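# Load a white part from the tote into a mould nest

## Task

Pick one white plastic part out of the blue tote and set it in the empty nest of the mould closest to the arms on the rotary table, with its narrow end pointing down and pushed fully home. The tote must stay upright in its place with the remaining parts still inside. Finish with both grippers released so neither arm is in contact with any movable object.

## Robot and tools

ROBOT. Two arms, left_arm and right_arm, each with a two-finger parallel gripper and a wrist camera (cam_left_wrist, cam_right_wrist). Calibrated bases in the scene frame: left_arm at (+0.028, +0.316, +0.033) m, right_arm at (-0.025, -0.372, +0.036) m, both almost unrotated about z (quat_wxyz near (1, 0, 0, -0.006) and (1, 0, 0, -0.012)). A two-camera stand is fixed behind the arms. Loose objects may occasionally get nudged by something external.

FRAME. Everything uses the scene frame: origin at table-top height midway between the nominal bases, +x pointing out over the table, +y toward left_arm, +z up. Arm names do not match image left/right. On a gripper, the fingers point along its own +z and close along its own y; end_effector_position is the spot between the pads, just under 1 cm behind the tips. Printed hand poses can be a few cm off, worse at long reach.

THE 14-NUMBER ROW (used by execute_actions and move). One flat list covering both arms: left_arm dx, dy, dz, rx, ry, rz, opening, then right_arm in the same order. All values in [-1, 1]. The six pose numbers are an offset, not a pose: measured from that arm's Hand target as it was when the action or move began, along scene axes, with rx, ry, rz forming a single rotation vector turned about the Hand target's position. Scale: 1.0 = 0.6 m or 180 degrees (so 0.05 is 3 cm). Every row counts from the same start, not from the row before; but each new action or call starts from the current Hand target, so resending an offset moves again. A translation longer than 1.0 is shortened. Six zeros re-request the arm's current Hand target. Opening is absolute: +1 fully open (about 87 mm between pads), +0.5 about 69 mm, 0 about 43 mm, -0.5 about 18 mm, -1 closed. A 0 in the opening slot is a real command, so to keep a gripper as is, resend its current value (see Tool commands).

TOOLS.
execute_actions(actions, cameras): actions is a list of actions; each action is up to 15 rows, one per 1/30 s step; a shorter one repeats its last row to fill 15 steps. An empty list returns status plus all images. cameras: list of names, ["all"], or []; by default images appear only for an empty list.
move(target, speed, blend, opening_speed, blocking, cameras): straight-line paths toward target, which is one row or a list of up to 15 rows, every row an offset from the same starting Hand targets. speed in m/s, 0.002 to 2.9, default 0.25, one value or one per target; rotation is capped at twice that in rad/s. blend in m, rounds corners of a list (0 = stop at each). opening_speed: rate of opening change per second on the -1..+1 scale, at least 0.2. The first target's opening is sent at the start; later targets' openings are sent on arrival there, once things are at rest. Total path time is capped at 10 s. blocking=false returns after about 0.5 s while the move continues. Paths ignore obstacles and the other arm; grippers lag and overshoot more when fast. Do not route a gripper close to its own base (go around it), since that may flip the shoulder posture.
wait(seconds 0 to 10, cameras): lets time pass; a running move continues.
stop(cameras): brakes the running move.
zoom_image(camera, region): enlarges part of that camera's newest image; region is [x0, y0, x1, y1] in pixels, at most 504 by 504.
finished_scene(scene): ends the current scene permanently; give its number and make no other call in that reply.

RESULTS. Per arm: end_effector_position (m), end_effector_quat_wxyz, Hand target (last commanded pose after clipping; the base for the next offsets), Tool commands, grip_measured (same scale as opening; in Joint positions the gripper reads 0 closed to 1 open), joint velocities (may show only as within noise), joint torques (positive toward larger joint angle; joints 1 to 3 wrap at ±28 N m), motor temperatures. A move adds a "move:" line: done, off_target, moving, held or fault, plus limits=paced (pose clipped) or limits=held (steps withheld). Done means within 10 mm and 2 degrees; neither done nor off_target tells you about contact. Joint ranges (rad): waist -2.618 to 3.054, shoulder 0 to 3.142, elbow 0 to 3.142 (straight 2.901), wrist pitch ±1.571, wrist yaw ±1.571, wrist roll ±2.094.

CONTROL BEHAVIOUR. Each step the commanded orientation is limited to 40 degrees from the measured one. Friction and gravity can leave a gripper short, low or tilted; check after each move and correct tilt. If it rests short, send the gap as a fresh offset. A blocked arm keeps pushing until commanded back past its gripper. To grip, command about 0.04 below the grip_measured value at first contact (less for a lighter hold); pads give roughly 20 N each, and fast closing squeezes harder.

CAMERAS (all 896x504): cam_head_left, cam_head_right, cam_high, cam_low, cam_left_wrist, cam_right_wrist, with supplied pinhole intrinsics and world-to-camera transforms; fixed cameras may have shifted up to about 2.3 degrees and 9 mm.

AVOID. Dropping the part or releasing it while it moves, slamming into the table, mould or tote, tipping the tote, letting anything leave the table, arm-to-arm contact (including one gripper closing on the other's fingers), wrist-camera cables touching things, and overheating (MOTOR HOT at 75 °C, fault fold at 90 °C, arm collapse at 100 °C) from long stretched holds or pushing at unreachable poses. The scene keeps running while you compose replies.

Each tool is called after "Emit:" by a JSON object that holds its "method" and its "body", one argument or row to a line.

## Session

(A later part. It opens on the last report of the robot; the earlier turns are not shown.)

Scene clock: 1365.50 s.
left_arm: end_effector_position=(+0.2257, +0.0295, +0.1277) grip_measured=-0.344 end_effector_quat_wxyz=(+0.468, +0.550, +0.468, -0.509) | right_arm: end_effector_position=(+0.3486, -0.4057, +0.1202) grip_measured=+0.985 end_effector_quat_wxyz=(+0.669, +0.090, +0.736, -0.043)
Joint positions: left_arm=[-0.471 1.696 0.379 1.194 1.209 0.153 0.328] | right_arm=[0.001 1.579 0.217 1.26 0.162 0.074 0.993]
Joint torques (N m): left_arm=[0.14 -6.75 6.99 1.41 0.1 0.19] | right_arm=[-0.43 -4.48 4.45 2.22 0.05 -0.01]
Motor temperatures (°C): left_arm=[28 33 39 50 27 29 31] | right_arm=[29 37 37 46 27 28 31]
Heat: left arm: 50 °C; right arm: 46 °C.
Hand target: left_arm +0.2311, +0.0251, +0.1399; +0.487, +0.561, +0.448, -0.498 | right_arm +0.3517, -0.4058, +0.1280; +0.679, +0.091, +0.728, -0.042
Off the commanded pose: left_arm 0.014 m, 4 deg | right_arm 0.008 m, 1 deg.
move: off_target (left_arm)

Emit:
{"method": "move", "body": {
  "target": [
    [0.0015, -0.006, 0.0418, -0.0028, 0.0039, 0, -0.45, 0, 0, 0, 0, 0, 0, 1.0],
    [0.0015, -0.006, -0.0048, -0.0028, 0.0039, 0, -0.45, 0, 0, 0, 0, 0, 0, 1.0]
  ],
  "speed": 0.05,
  "cameras": ["cam_head_left", "cam_head_right", "cam_high", "cam_left_wrist"]
}}

Emit:
{"method": "zoom_image", "body": {
  "camera": "cam_head_left",
  "region": [445, 265, 475, 310]
}}

Emit:
{"method": "zoom_image", "body": {
  "camera": "cam_head_right",
  "region": [440, 265, 470, 310]
}}

Emit:
{"method": "zoom_image", "body": {
  "camera": "cam_high",
  "region": [405, 250, 435, 295]
}}

Emit:
{"method": "zoom_image", "body": {
  "camera": "cam_left_wrist",
  "region": [330, 220, 580, 504]
}}

Scene clock: 1390.20 s.
left_arm: end_effector_position=(+0.2333, +0.0236, +0.1392) grip_measured=-0.344 end_effector_quat_wxyz=(+0.478, +0.553, +0.456, -0.508) | right_arm: end_effector_position=(+0.3486, -0.4057, +0.1202) grip_measured=+0.985 end_effector_quat_wxyz=(+0.669, +0.090, +0.736, -0.043)
Joint positions: left_arm=[-0.476 1.692 0.418 1.196 1.208 0.138 0.328] | right_arm=[0.001 1.579 0.217 1.26 0.162 0.074 0.993]
Joint torques (N m): left_arm=[-0.14 -3.82 4.21 1.83 0.01 0.1] | right_arm=[-0.27 -4.34 4.63 2.23 0.08 -0.01]
Motor temperatures (°C): left_arm=[28 34 40 45 27 29 31] | right_arm=[29 37 37 46 27 28 31]
Heat: left arm: 45 °C; right arm: 46 °C.
Hand target: left_arm +0.2321, +0.0215, +0.1371; +0.487, +0.555, +0.449, -0.503 | right_arm +0.3517, -0.4058, +0.1280; +0.679, +0.091, +0.728, -0.042
Off the commanded pose: left_arm 0.003 m, 1 deg | right_arm 0.008 m, 1 deg.
move: done
camera_calibration:
cam_left_wrist: T_world_to_cam=[[-0.989183, 0.134708, -0.0580552, 0.232252], [0.141786, 0.776635, -0.613788, 0.0557953], [-0.0375945, -0.61538, -0.787334, 0.271456], [0, 0, 0, 1]] pos_world=[0.232034, 0.0924297, 0.261456]
Images, in order (width x height): cam_head_left 896x504, cam_head_right 896x504, cam_high 896x504, cam_left_wrist 896x504.

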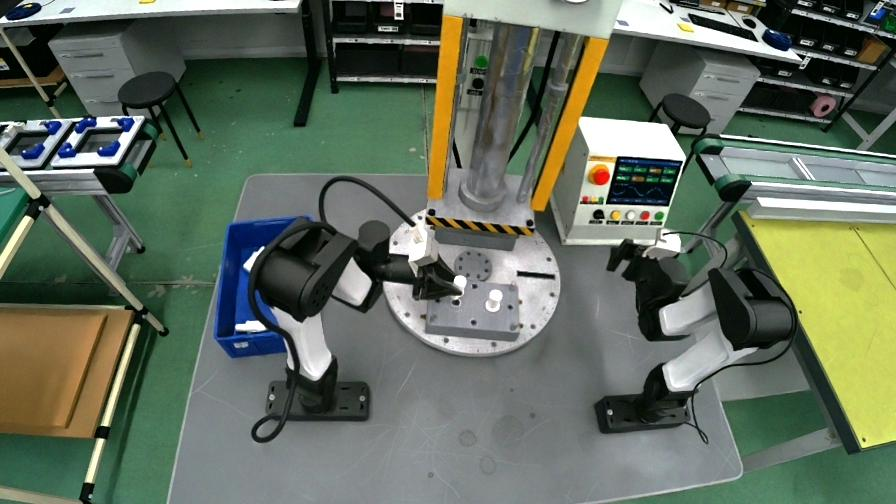

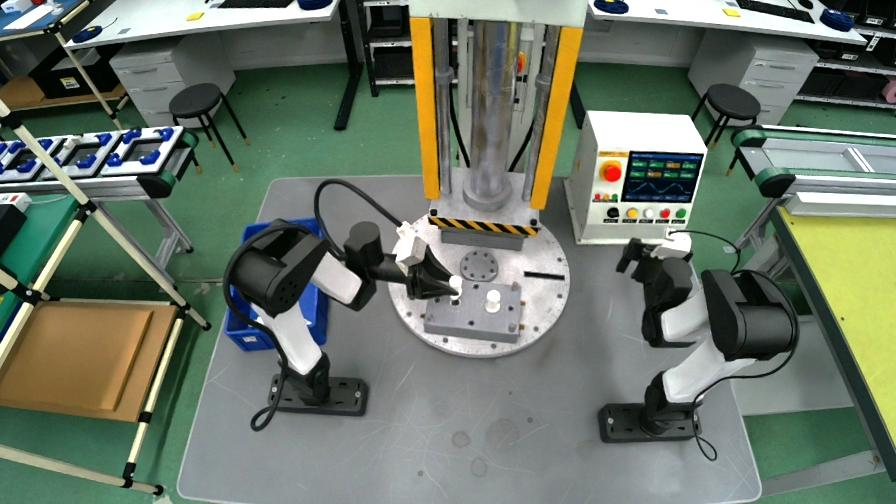

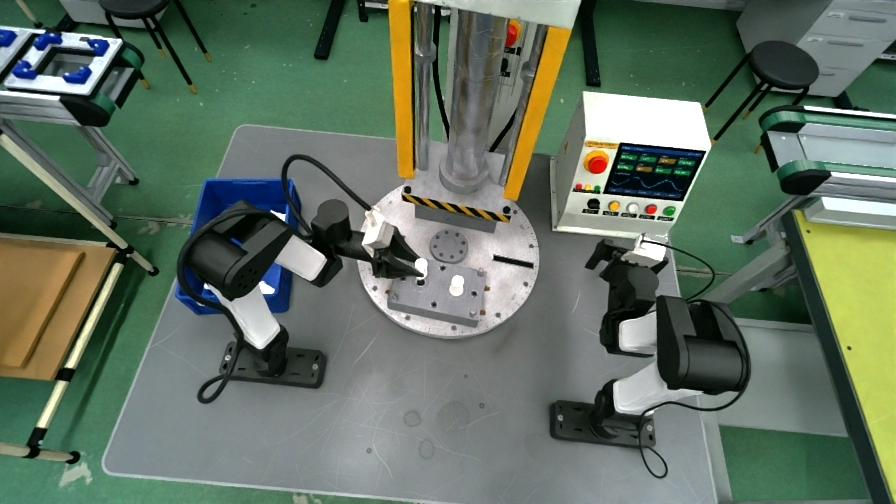

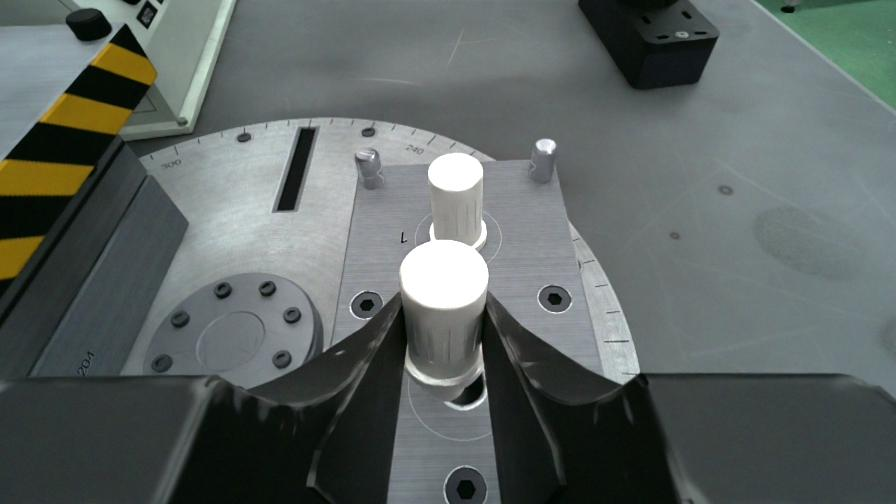

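Scaled by 11.200 from the camera's 896x504 image, which has a finer 1280x720 frame.

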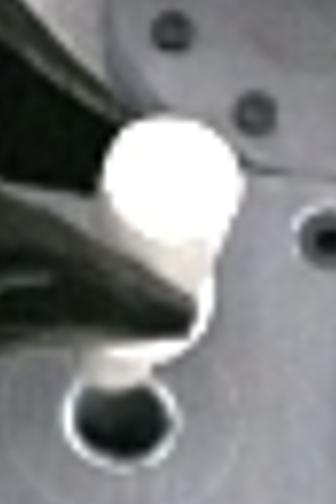

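Scaled by 11.200 from the camera's 896x504 image, which has a finer 1280x720 frame.

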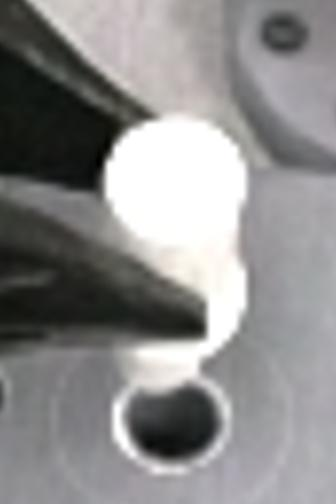

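Scaled by 11.200 from the camera's 896x504 image, which has a finer 1280x720 frame.

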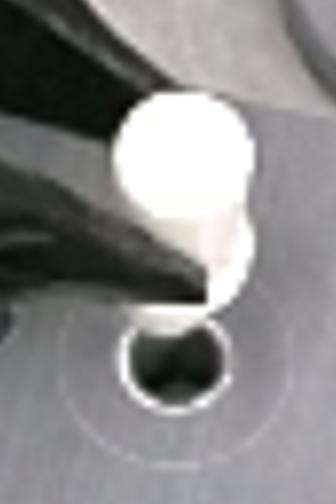

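Scaled by 1.775 from the camera's 896x504 image, which has a finer 1280x720 frame.

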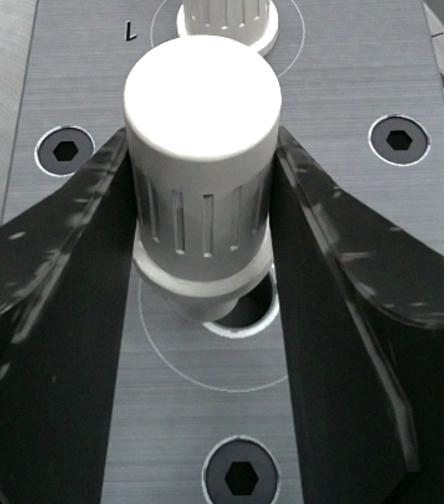

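Emit:
{"method": "move", "body": {
  "target": [-0.0057, -0.0028, -0.012, 0.0012, 0.0095, 0, -0.45, 0, 0, 0, 0, 0, 0, 1.0],
  "speed": 0.04
}}

Scene clock: 1405.00 s.
left_arm: end_effector_position=(+0.2290, +0.0217, +0.1308) grip_measured=-0.344 end_effector_quat_wxyz=(+0.469, +0.549, +0.463, -0.514) | right_arm: end_effector_position=(+0.3486, -0.4057, +0.1202) grip_measured=+0.985 end_effector_quat_wxyz=(+0.669, +0.090, +0.736, -0.043)
Joint positions: left_arm=[-0.488 1.729 0.406 1.24 1.199 0.117 0.328] | right_arm=[0.001 1.579 0.217 1.26 0.162 0.074 0.993]
Joint torques (N m): left_arm=[0.03 -3.88 4.07 1.93 0 0.01] | right_arm=[-0.35 -4.41 4.57 2.22 0.07 0.03]
Heat: left arm: 45 °C; right arm: 46 °C.
Hand target: left_arm +0.2287, +0.0198, +0.1297; +0.479, +0.549, +0.457, -0.511 | right_arm +0.3517, -0.4058, +0.1280; +0.679, +0.091, +0.728, -0.042
Off the commanded pose: left_arm 0.002 m, 1 deg | right_arm 0.008 m, 1 deg.
move: done

Emit:
{"method": "execute_actions", "body": {
  "actions": [],
  "cameras": ["cam_head_left", "cam_head_right", "cam_high", "cam_left_wrist"]
}}

Emit:
{"method": "zoom_image", "body": {
  "camera": "cam_head_left",
  "region": [445, 265, 475, 310]
}}

Emit:
{"method": "zoom_image", "body": {
  "camera": "cam_head_right",
  "region": [440, 265, 470, 310]
}}

Emit:
{"method": "zoom_image", "body": {
  "camera": "cam_high",
  "region": [405, 250, 435, 295]
}}

Emit:
{"method": "zoom_image", "body": {
  "camera": "cam_left_wrist",
  "region": [380, 320, 520, 460]
}}

Scene clock: 1412.33 s.
left_arm: end_effector_position=(+0.2290, +0.0216, +0.1308) grip_measured=-0.344 end_effector_quat_wxyz=(+0.469, +0.548, +0.463, -0.514) | right_arm: end_effector_position=(+0.3486, -0.4057, +0.1202) grip_measured=+0.985 end_effector_quat_wxyz=(+0.669, +0.090, +0.736, -0.043)
Joint positions: left_arm=[-0.488 1.729 0.406 1.24 1.199 0.117 0.328] | right_arm=[0.001 1.579 0.217 1.26 0.162 0.074 0.993]
Joint velocities: within noise
Joint torques (N m): left_arm=[-0.01 -3.86 4.08 1.91 -0.01 0] | right_arm=[-0.31 -4.48 4.55 2.24 0.09 0]
Motor temperatures (°C): left_arm=[28 34 39 45 27 29 31] | right_arm=[29 37 37 46 27 28 31]
Heat: left arm: 45 °C; right arm: 46 °C.
Hand target: left_arm +0.2286, +0.0199, +0.1297; +0.479, +0.549, +0.457, -0.511 | right_arm +0.3517, -0.4058, +0.1280; +0.679, +0.091, +0.728, -0.042
Tool commands: left_gripper/opening=-0.45 right_gripper/opening=+1.0
Off the commanded pose: left_arm 0.002 m, 1 deg | right_arm 0.008 m, 1 deg.
camera_calibration:
cam_left_wrist: T_world_to_cam=[[-0.989889, 0.13819, -0.0319753, 0.224486], [0.128654, 0.779823, -0.612637, 0.0555433], [-0.059725, -0.610556, -0.789718, 0.268755], [0, 0, 0, 1]] pos_world=[0.231122, 0.0897545, 0.253447]
Images, in order (width x height): cam_head_left 896x504, cam_head_right 896x504, cam_high 896x504, cam_left_wrist 896x504.

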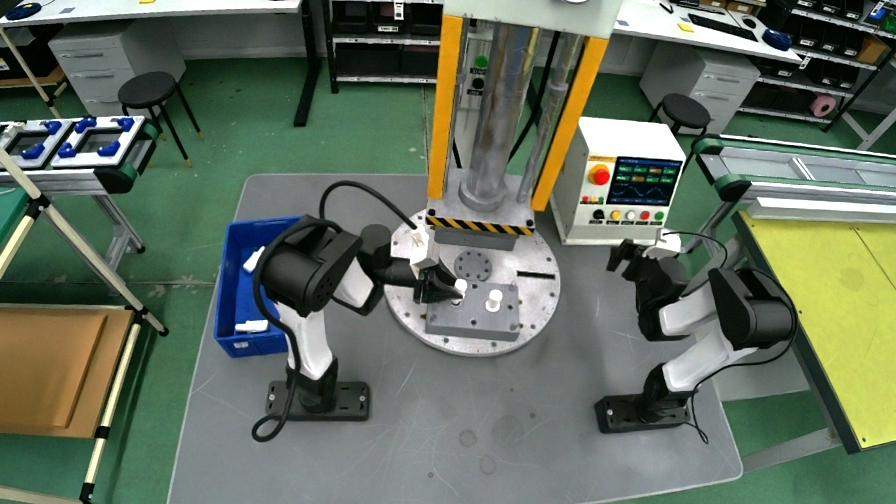

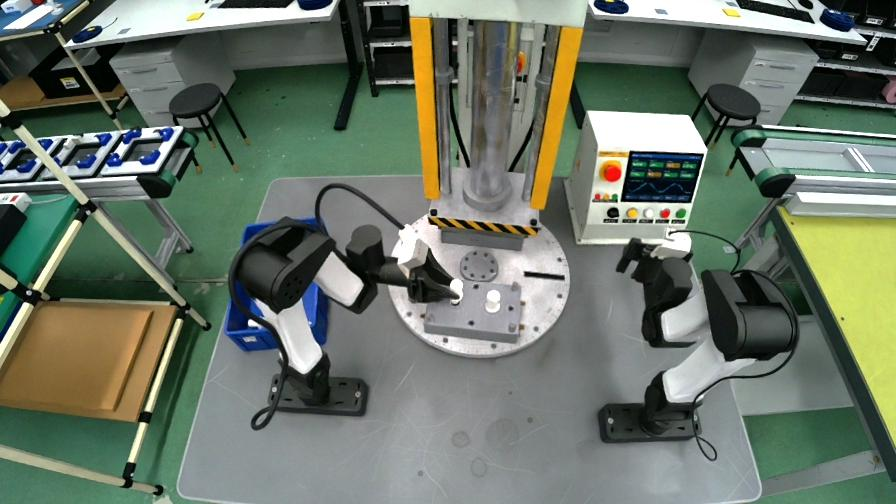

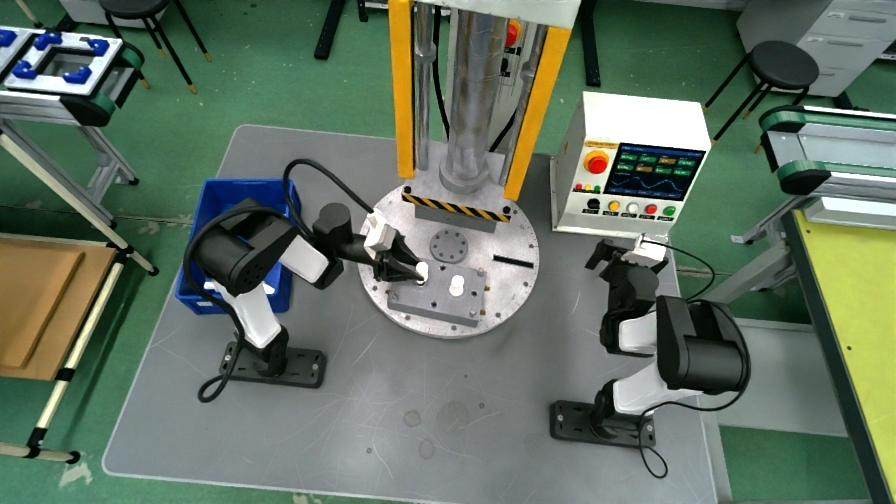

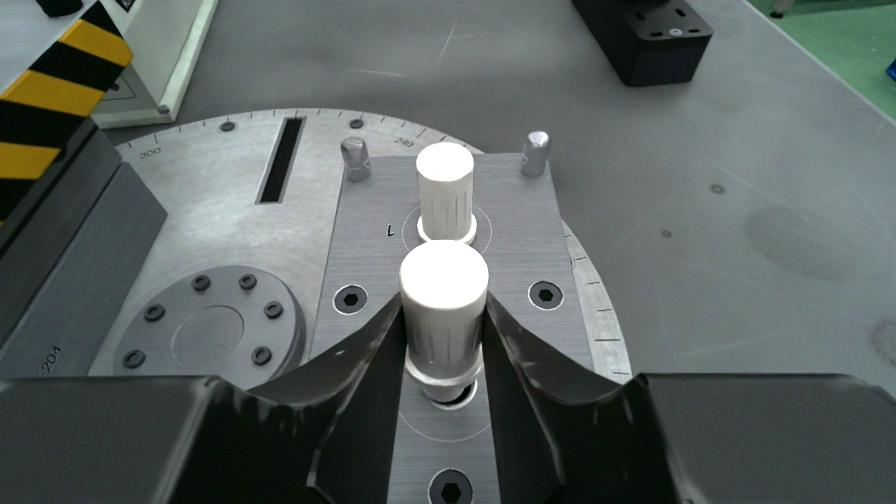

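Scaled by 11.200 from the camera's 896x504 image, which has a finer 1280x720 frame.

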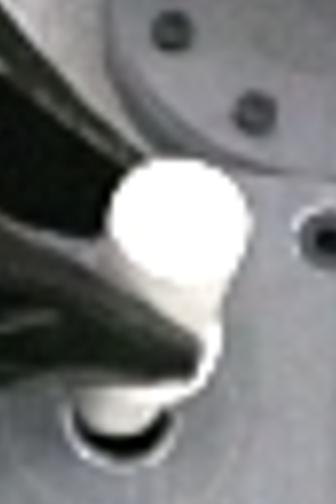

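Scaled by 11.200 from the camera's 896x504 image, which has a finer 1280x720 frame.

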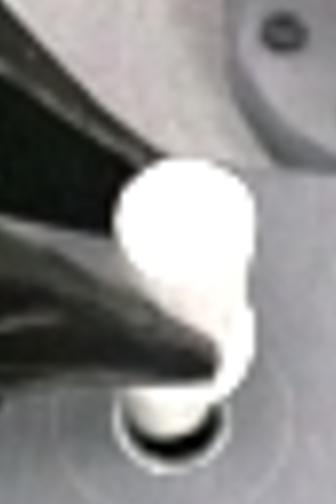

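Scaled by 11.200 from the camera's 896x504 image, which has a finer 1280x720 frame.

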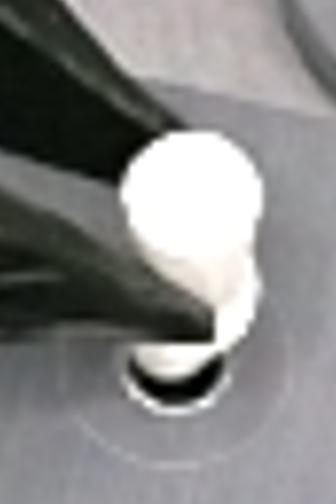

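Scaled by 3.600 from the camera's 896x504 image, which has a finer 1280x720 frame.

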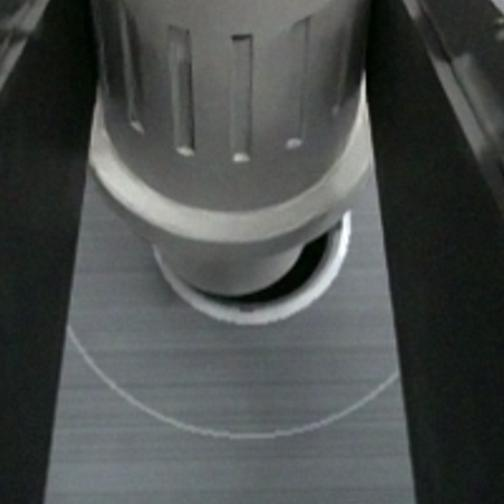

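Emit:
{"method": "move", "body": {
  "target": [-0.001, 0.0, -0.0133, 0.0004, 0.004, 0, -0.45, 0, 0, 0, 0, 0, 0, 1.0],
  "speed": 0.03,
  "cameras": ["cam_head_left", "cam_head_right", "cam_high", "cam_left_wrist"]
}}

Emit:
{"method": "zoom_image", "body": {
  "camera": "cam_head_left",
  "region": [445, 265, 475, 310]
}}

Emit:
{"method": "zoom_image", "body": {
  "camera": "cam_head_right",
  "region": [440, 265, 470, 310]
}}

Emit:
{"method": "zoom_image", "body": {
  "camera": "cam_high",
  "region": [405, 250, 435, 295]
}}

Emit:
{"method": "zoom_image", "body": {
  "camera": "cam_left_wrist",
  "region": [380, 320, 520, 460]
}}

Scene clock: 1476.53 s.
left_arm: end_effector_position=(+0.2285, +0.0213, +0.1222) grip_measured=-0.344 end_effector_quat_wxyz=(+0.465, +0.545, +0.468, -0.517) | right_arm: end_effector_position=(+0.3486, -0.4057, +0.1202) grip_measured=+0.985 end_effector_quat_wxyz=(+0.669, +0.090, +0.736, -0.043)
Joint positions: left_arm=[-0.49 1.775 0.4 1.287 1.196 0.105 0.328] | right_arm=[0.001 1.579 0.217 1.26 0.162 0.074 0.993]
Joint torques (N m): left_arm=[0.16 -3.99 3.75 1.97 0.03 0] | right_arm=[-0.32 -4.46 4.6 2.25 0.05 0.01]
Heat: left arm: 45 °C; right arm: 46 °C.
Hand target: left_arm +0.2281, +0.0198, +0.1219; +0.476, +0.546, +0.460, -0.514 | right_arm +0.3517, -0.4058, +0.1280; +0.679, +0.091, +0.728, -0.042
Off the commanded pose: left_arm 0.002 m, 2 deg | right_arm 0.008 m, 1 deg.
move: done
camera_calibration:
cam_left_wrist: T_world_to_cam=[[-0.990475, 0.136767, -0.0159373, 0.221906], [0.117877, 0.782412, -0.611503, 0.0529202], [-0.0711641, -0.607557, -0.791082, 0.264376], [0, 0, 0, 1]] pos_world=[0.232368, 0.0888686, 0.245041]
Images, in order (width x height): cam_head_left 896x504, cam_head_right 896x504, cam_high 896x504, cam_left_wrist 896x504.

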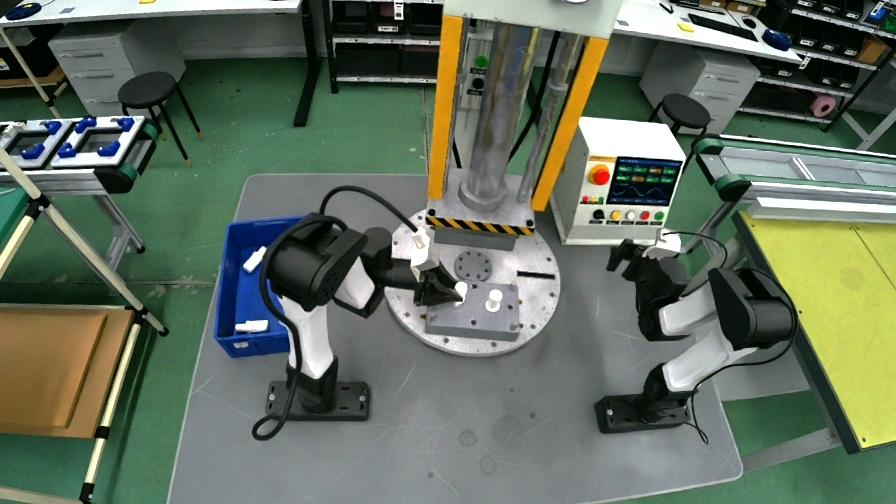

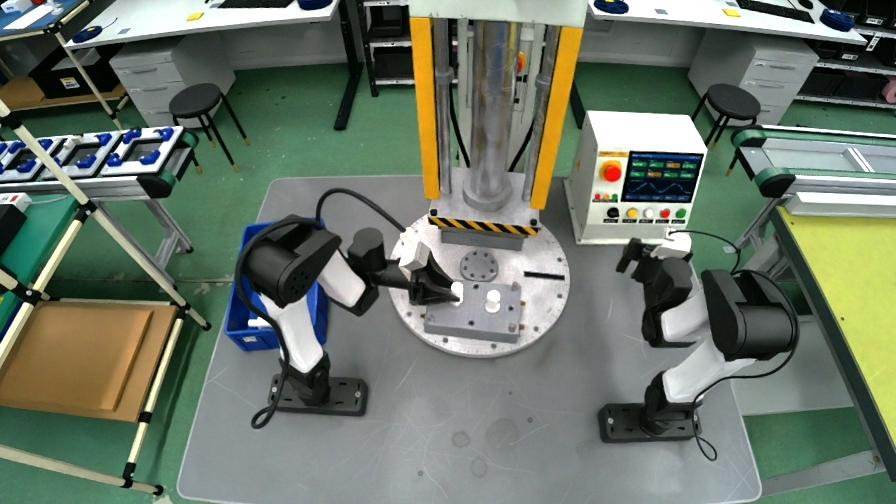

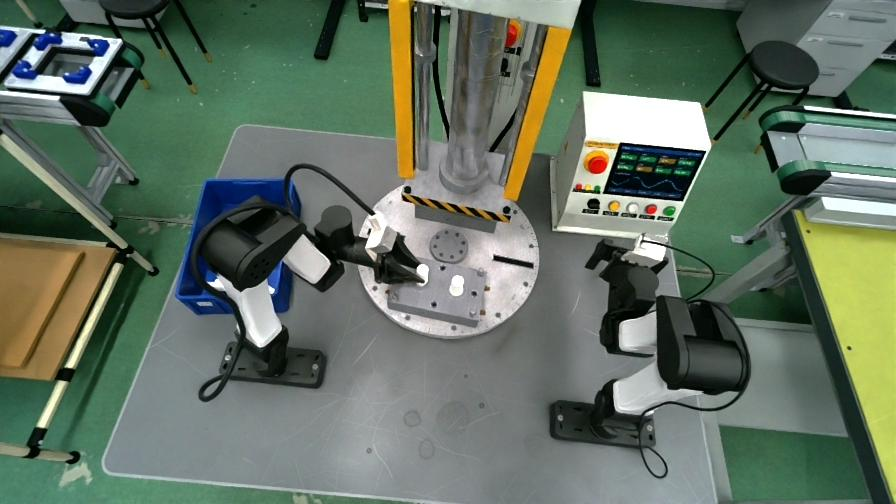

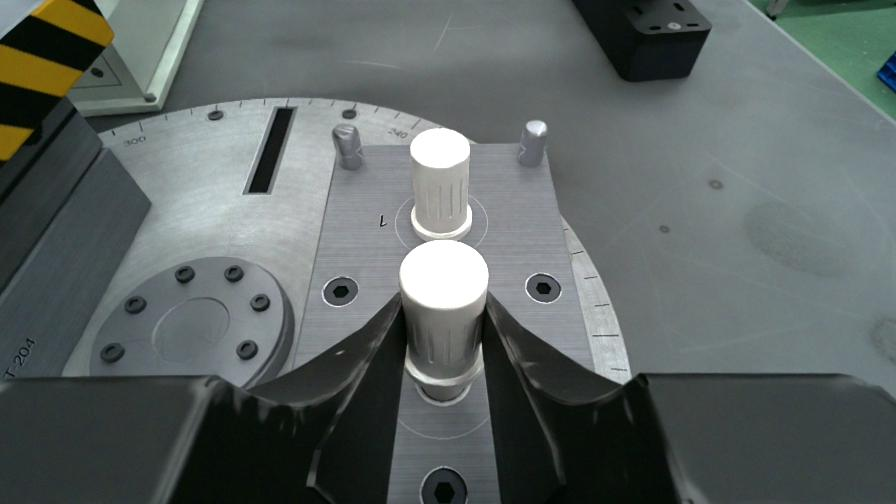

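Scaled by 11.200 from the camera's 896x504 image, which has a finer 1280x720 frame.

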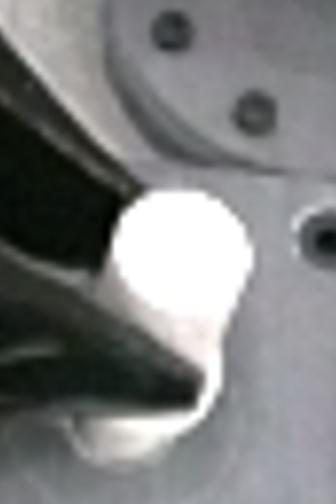

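Scaled by 11.200 from the camera's 896x504 image, which has a finer 1280x720 frame.

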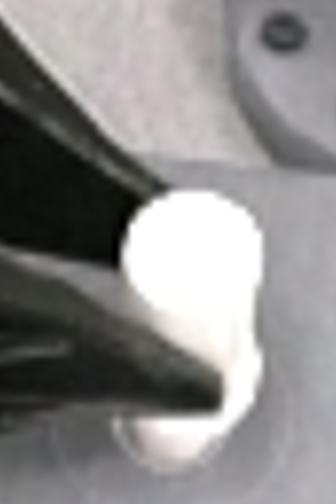

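Scaled by 11.200 from the camera's 896x504 image, which has a finer 1280x720 frame.

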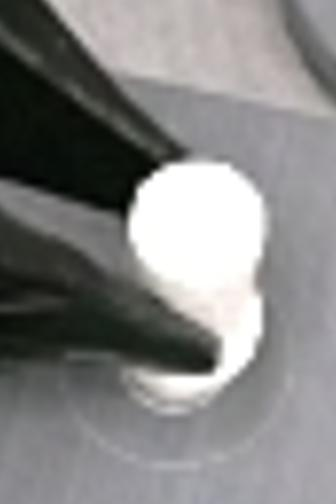

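Scaled by 3.600 from the camera's 896x504 image, which has a finer 1280x720 frame.

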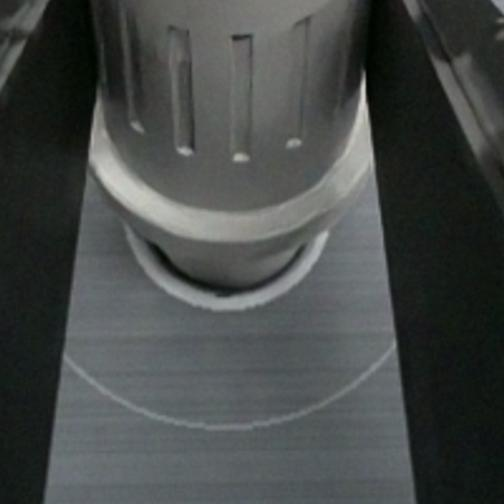

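Emit:
{"method": "move", "body": {
  "target": [0.0005, 0.0015, -0.0167, 0.0, 0.0, 0, -0.45, 0, 0, 0, 0, 0, 0, 1.0],
  "speed": 0.02,
  "cameras": ["cam_left_wrist"]
}}

Emit:
{"method": "zoom_image", "body": {
  "camera": "cam_left_wrist",
  "region": [380, 320, 520, 460]
}}

Scene clock: 1495.70 s.
left_arm: end_effector_position=(+0.2286, +0.0213, +0.1120) grip_measured=-0.344 end_effector_quat_wxyz=(+0.464, +0.544, +0.470, -0.518) | right_arm: end_effector_position=(+0.3486, -0.4057, +0.1202) grip_measured=+0.985 end_effector_quat_wxyz=(+0.669, +0.090, +0.736, -0.043)
Joint positions: left_arm=[-0.49 1.831 0.395 1.344 1.195 0.104 0.328] | right_arm=[0.001 1.579 0.217 1.26 0.162 0.074 0.993]
Joint torques (N m): left_arm=[0.4 -4.05 3.29 1.99 0.09 0.04] | right_arm=[-0.28 -4.49 4.51 2.25 0.06 0.02]
Heat: left arm: 45 °C; right arm: 46 °C.
Hand target: left_arm +0.2283, +0.0207, +0.1117; +0.475, +0.546, +0.461, -0.514 | right_arm +0.3517, -0.4058, +0.1280; +0.679, +0.091, +0.728, -0.042
Off the commanded pose: left_arm 0.001 m, 2 deg | right_arm 0.008 m, 1 deg.
move: done
camera_calibration:
cam_left_wrist: T_world_to_cam=[[-0.990748, 0.135264, -0.011049, 0.221515], [0.113866, 0.784194, -0.609979, 0.0473047], [-0.0738438, -0.605594, -0.79234, 0.256998], [0, 0, 0, 1]] pos_world=[0.233057, 0.0885776, 0.234933]
Images, in order (width x height): cam_left_wrist 896x504.

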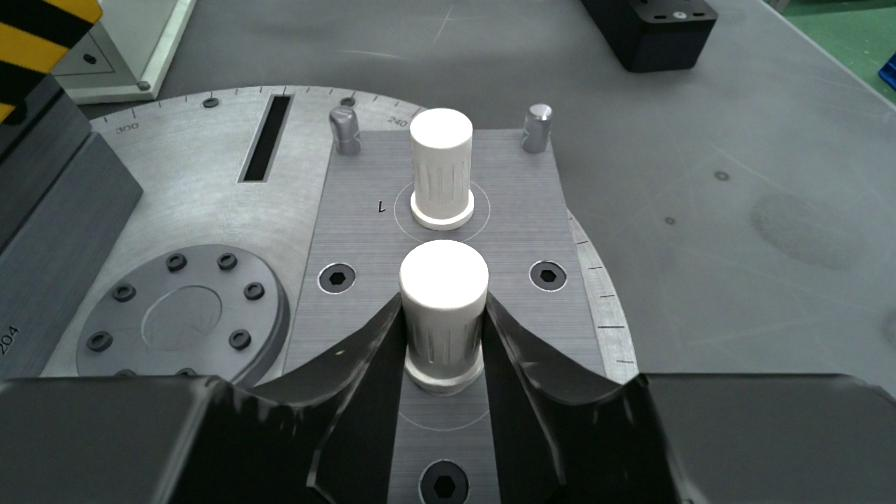

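Scaled by 3.600 from the camera's 896x504 image, which has a finer 1280x720 frame.

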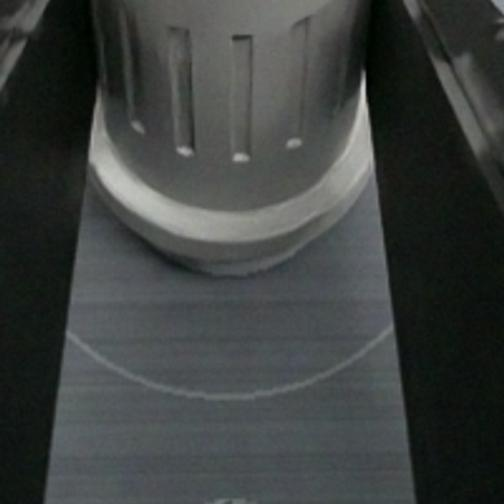

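Emit:
{"method": "move", "body": {
  "target": [0.0003, 0.0015, -0.0133, 0.0, 0.0, 0, -0.45, 0, 0, 0, 0, 0, 0, 1.0],
  "speed": 0.02,
  "cameras": ["cam_left_wrist"]
}}

Emit:
{"method": "zoom_image", "body": {
  "camera": "cam_left_wrist",
  "region": [330, 220, 580, 504]
}}

Scene clock: 1502.20 s.
left_arm: end_effector_position=(+0.2276, +0.0209, +0.1081) grip_measured=-0.344 end_effector_quat_wxyz=(+0.466, +0.547, +0.462, -0.519) | right_arm: end_effector_position=(+0.3486, -0.4057, +0.1202) grip_measured=+0.985 end_effector_quat_wxyz=(+0.669, +0.090, +0.736, -0.043)
Joint positions: left_arm=[-0.49 1.873 0.392 1.408 1.205 0.098 0.328] | right_arm=[0.001 1.579 0.217 1.26 0.162 0.074 0.993]
Joint torques (N m): left_arm=[0.72 -3.64 2.91 1.86 0 0.08] | right_arm=[-0.43 -4.41 4.51 2.21 0.06 0.01]
Heat: left arm: 45 °C; right arm: 46 °C.
Hand target: left_arm +0.2285, +0.0216, +0.1038; +0.476, +0.546, +0.460, -0.514 | right_arm +0.3517, -0.4058, +0.1280; +0.679, +0.091, +0.728, -0.042
Off the commanded pose: left_arm 0.004 m, 1 deg | right_arm 0.008 m, 1 deg.
move: done
camera_calibration:
cam_left_wrist: T_world_to_cam=[[-0.989086, 0.145457, -0.0234693, 0.221243], [0.128873, 0.776881, -0.616318, 0.0428132], [-0.0714148, -0.612616, -0.787147, 0.252669], [0, 0, 0, 1]] pos_world=[0.231355, 0.0893474, 0.230467]
Images, in order (width x height): cam_left_wrist 896x504.

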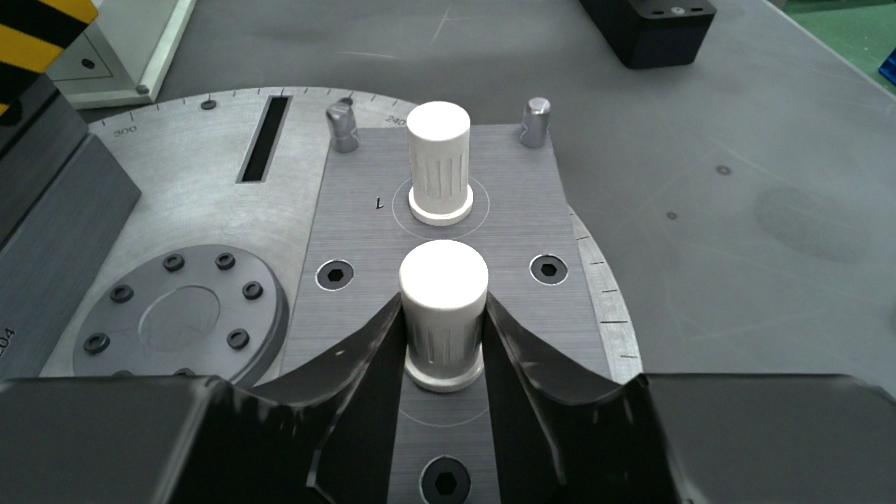

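Scaled by 1.775 from the camera's 896x504 image, which has a finer 1280x720 frame.

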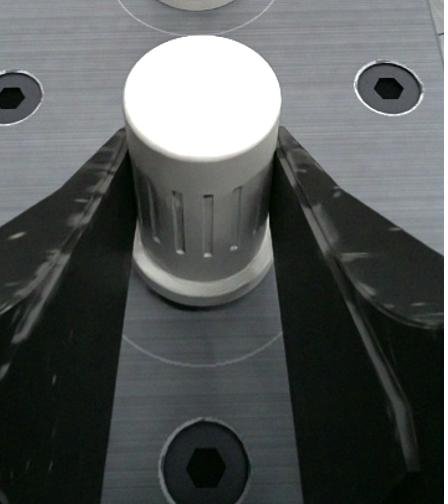

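Emit:
{"method": "move", "body": {
  "target": [0.0006, 0.0015, -0.0133, 0.0, 0.0, 0, -0.45, 0, 0, 0, 0, 0, 0, 1.0],
  "speed": 0.02,
  "cameras": ["cam_left_wrist", "cam_head_left", "cam_high"]
}}

Emit:
{"method": "zoom_image", "body": {
  "camera": "cam_left_wrist",
  "region": [330, 220, 580, 504]
}}

Emit:
{"method": "zoom_image", "body": {
  "camera": "cam_head_left",
  "region": [440, 255, 520, 335]
}}

Emit:
{"method": "zoom_image", "body": {
  "camera": "cam_high",
  "region": [405, 235, 485, 315]
}}

Scene clock: 1511.73 s.
left_arm: end_effector_position=(+0.2276, +0.0216, +0.1026) grip_measured=-0.344 end_effector_quat_wxyz=(+0.462, +0.545, +0.467, -0.521) | right_arm: end_effector_position=(+0.3486, -0.4057, +0.1202) grip_measured=+0.985 end_effector_quat_wxyz=(+0.669, +0.090, +0.736, -0.043)
Joint positions: left_arm=[-0.488 1.895 0.392 1.418 1.206 0.098 0.328] | right_arm=[0.001 1.579 0.217 1.26 0.162 0.074 0.993]
Joint torques (N m): left_arm=[0.84 -2.37 2.69 2.09 0.04 0.19] | right_arm=[-0.35 -4.51 4.49 2.24 0.05 0.01]
Heat: left arm: 44 °C; right arm: 46 °C.
Hand target: left_arm +0.2289, +0.0226, +0.0958; +0.475, +0.546, +0.461, -0.514 | right_arm +0.3517, -0.4058, +0.1280; +0.679, +0.091, +0.728, -0.042
Off the commanded pose: left_arm 0.007 m, 2 deg | right_arm 0.008 m, 1 deg.
move: done
camera_calibration:
cam_left_wrist: T_world_to_cam=[[-0.989448, 0.144446, -0.0113359, 0.219821], [0.121019, 0.780878, -0.612849, 0.0402442], [-0.0796715, -0.607754, -0.790119, 0.25084], [0, 0, 0, 1]] pos_world=[0.232616, 0.0892706, 0.225348]
Images, in order (width x height): cam_head_left 896x504, cam_high 896x504, cam_left_wrist 896x504.

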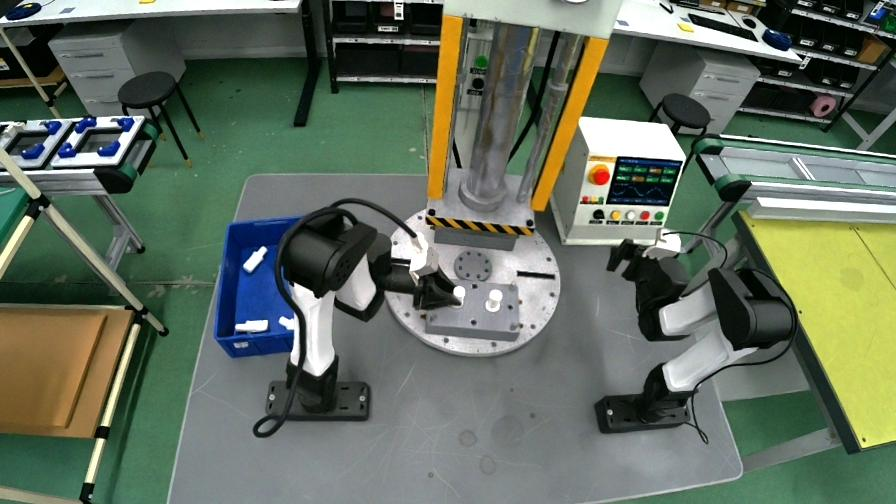

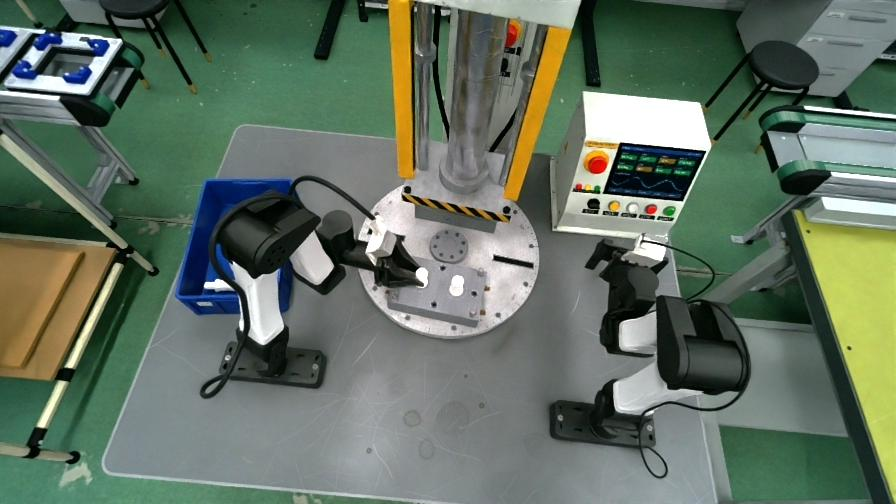

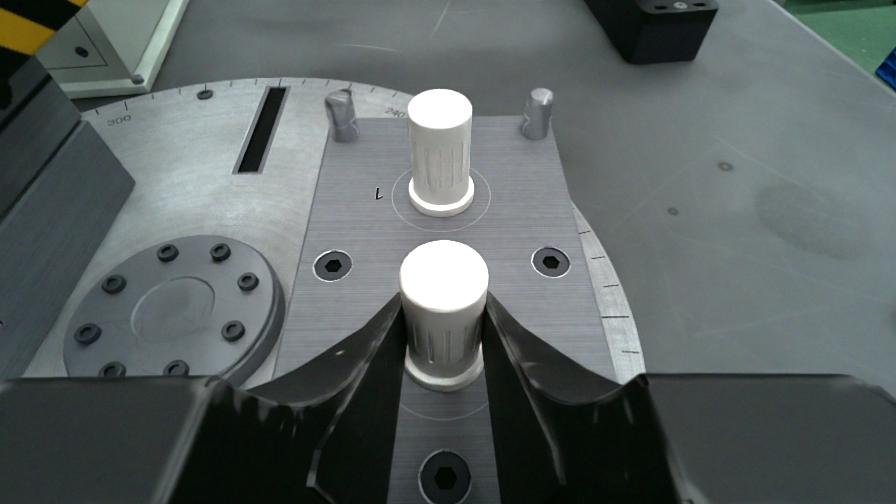

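Scaled by 1.775 from the camera's 896x504 image, which has a finer 1280x720 frame.

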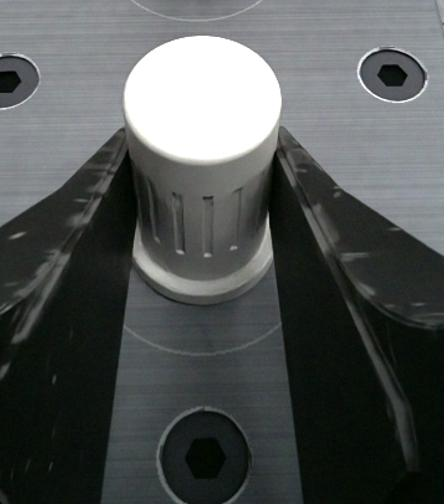

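Scaled by 6.300 from the camera's 896x504 image, which has a finer 1280x720 frame.

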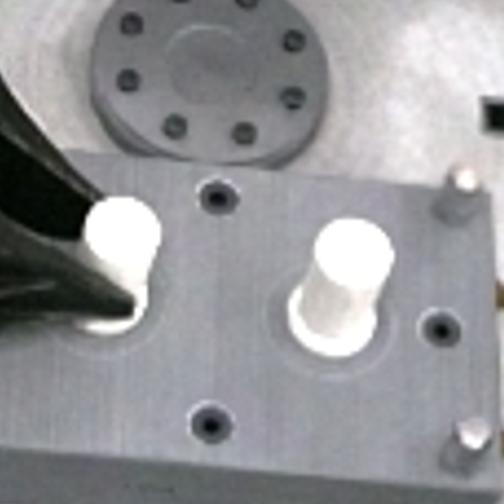

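Scaled by 6.300 from the camera's 896x504 image, which has a finer 1280x720 frame.

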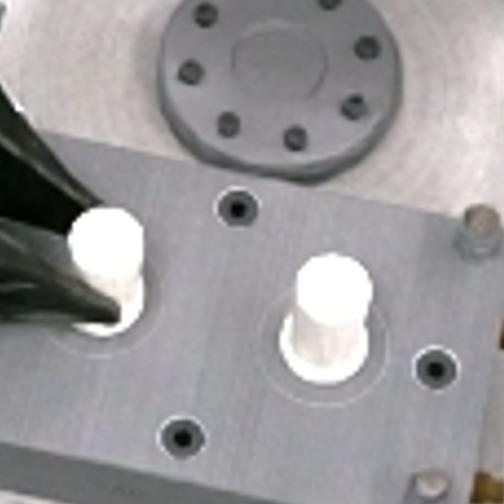

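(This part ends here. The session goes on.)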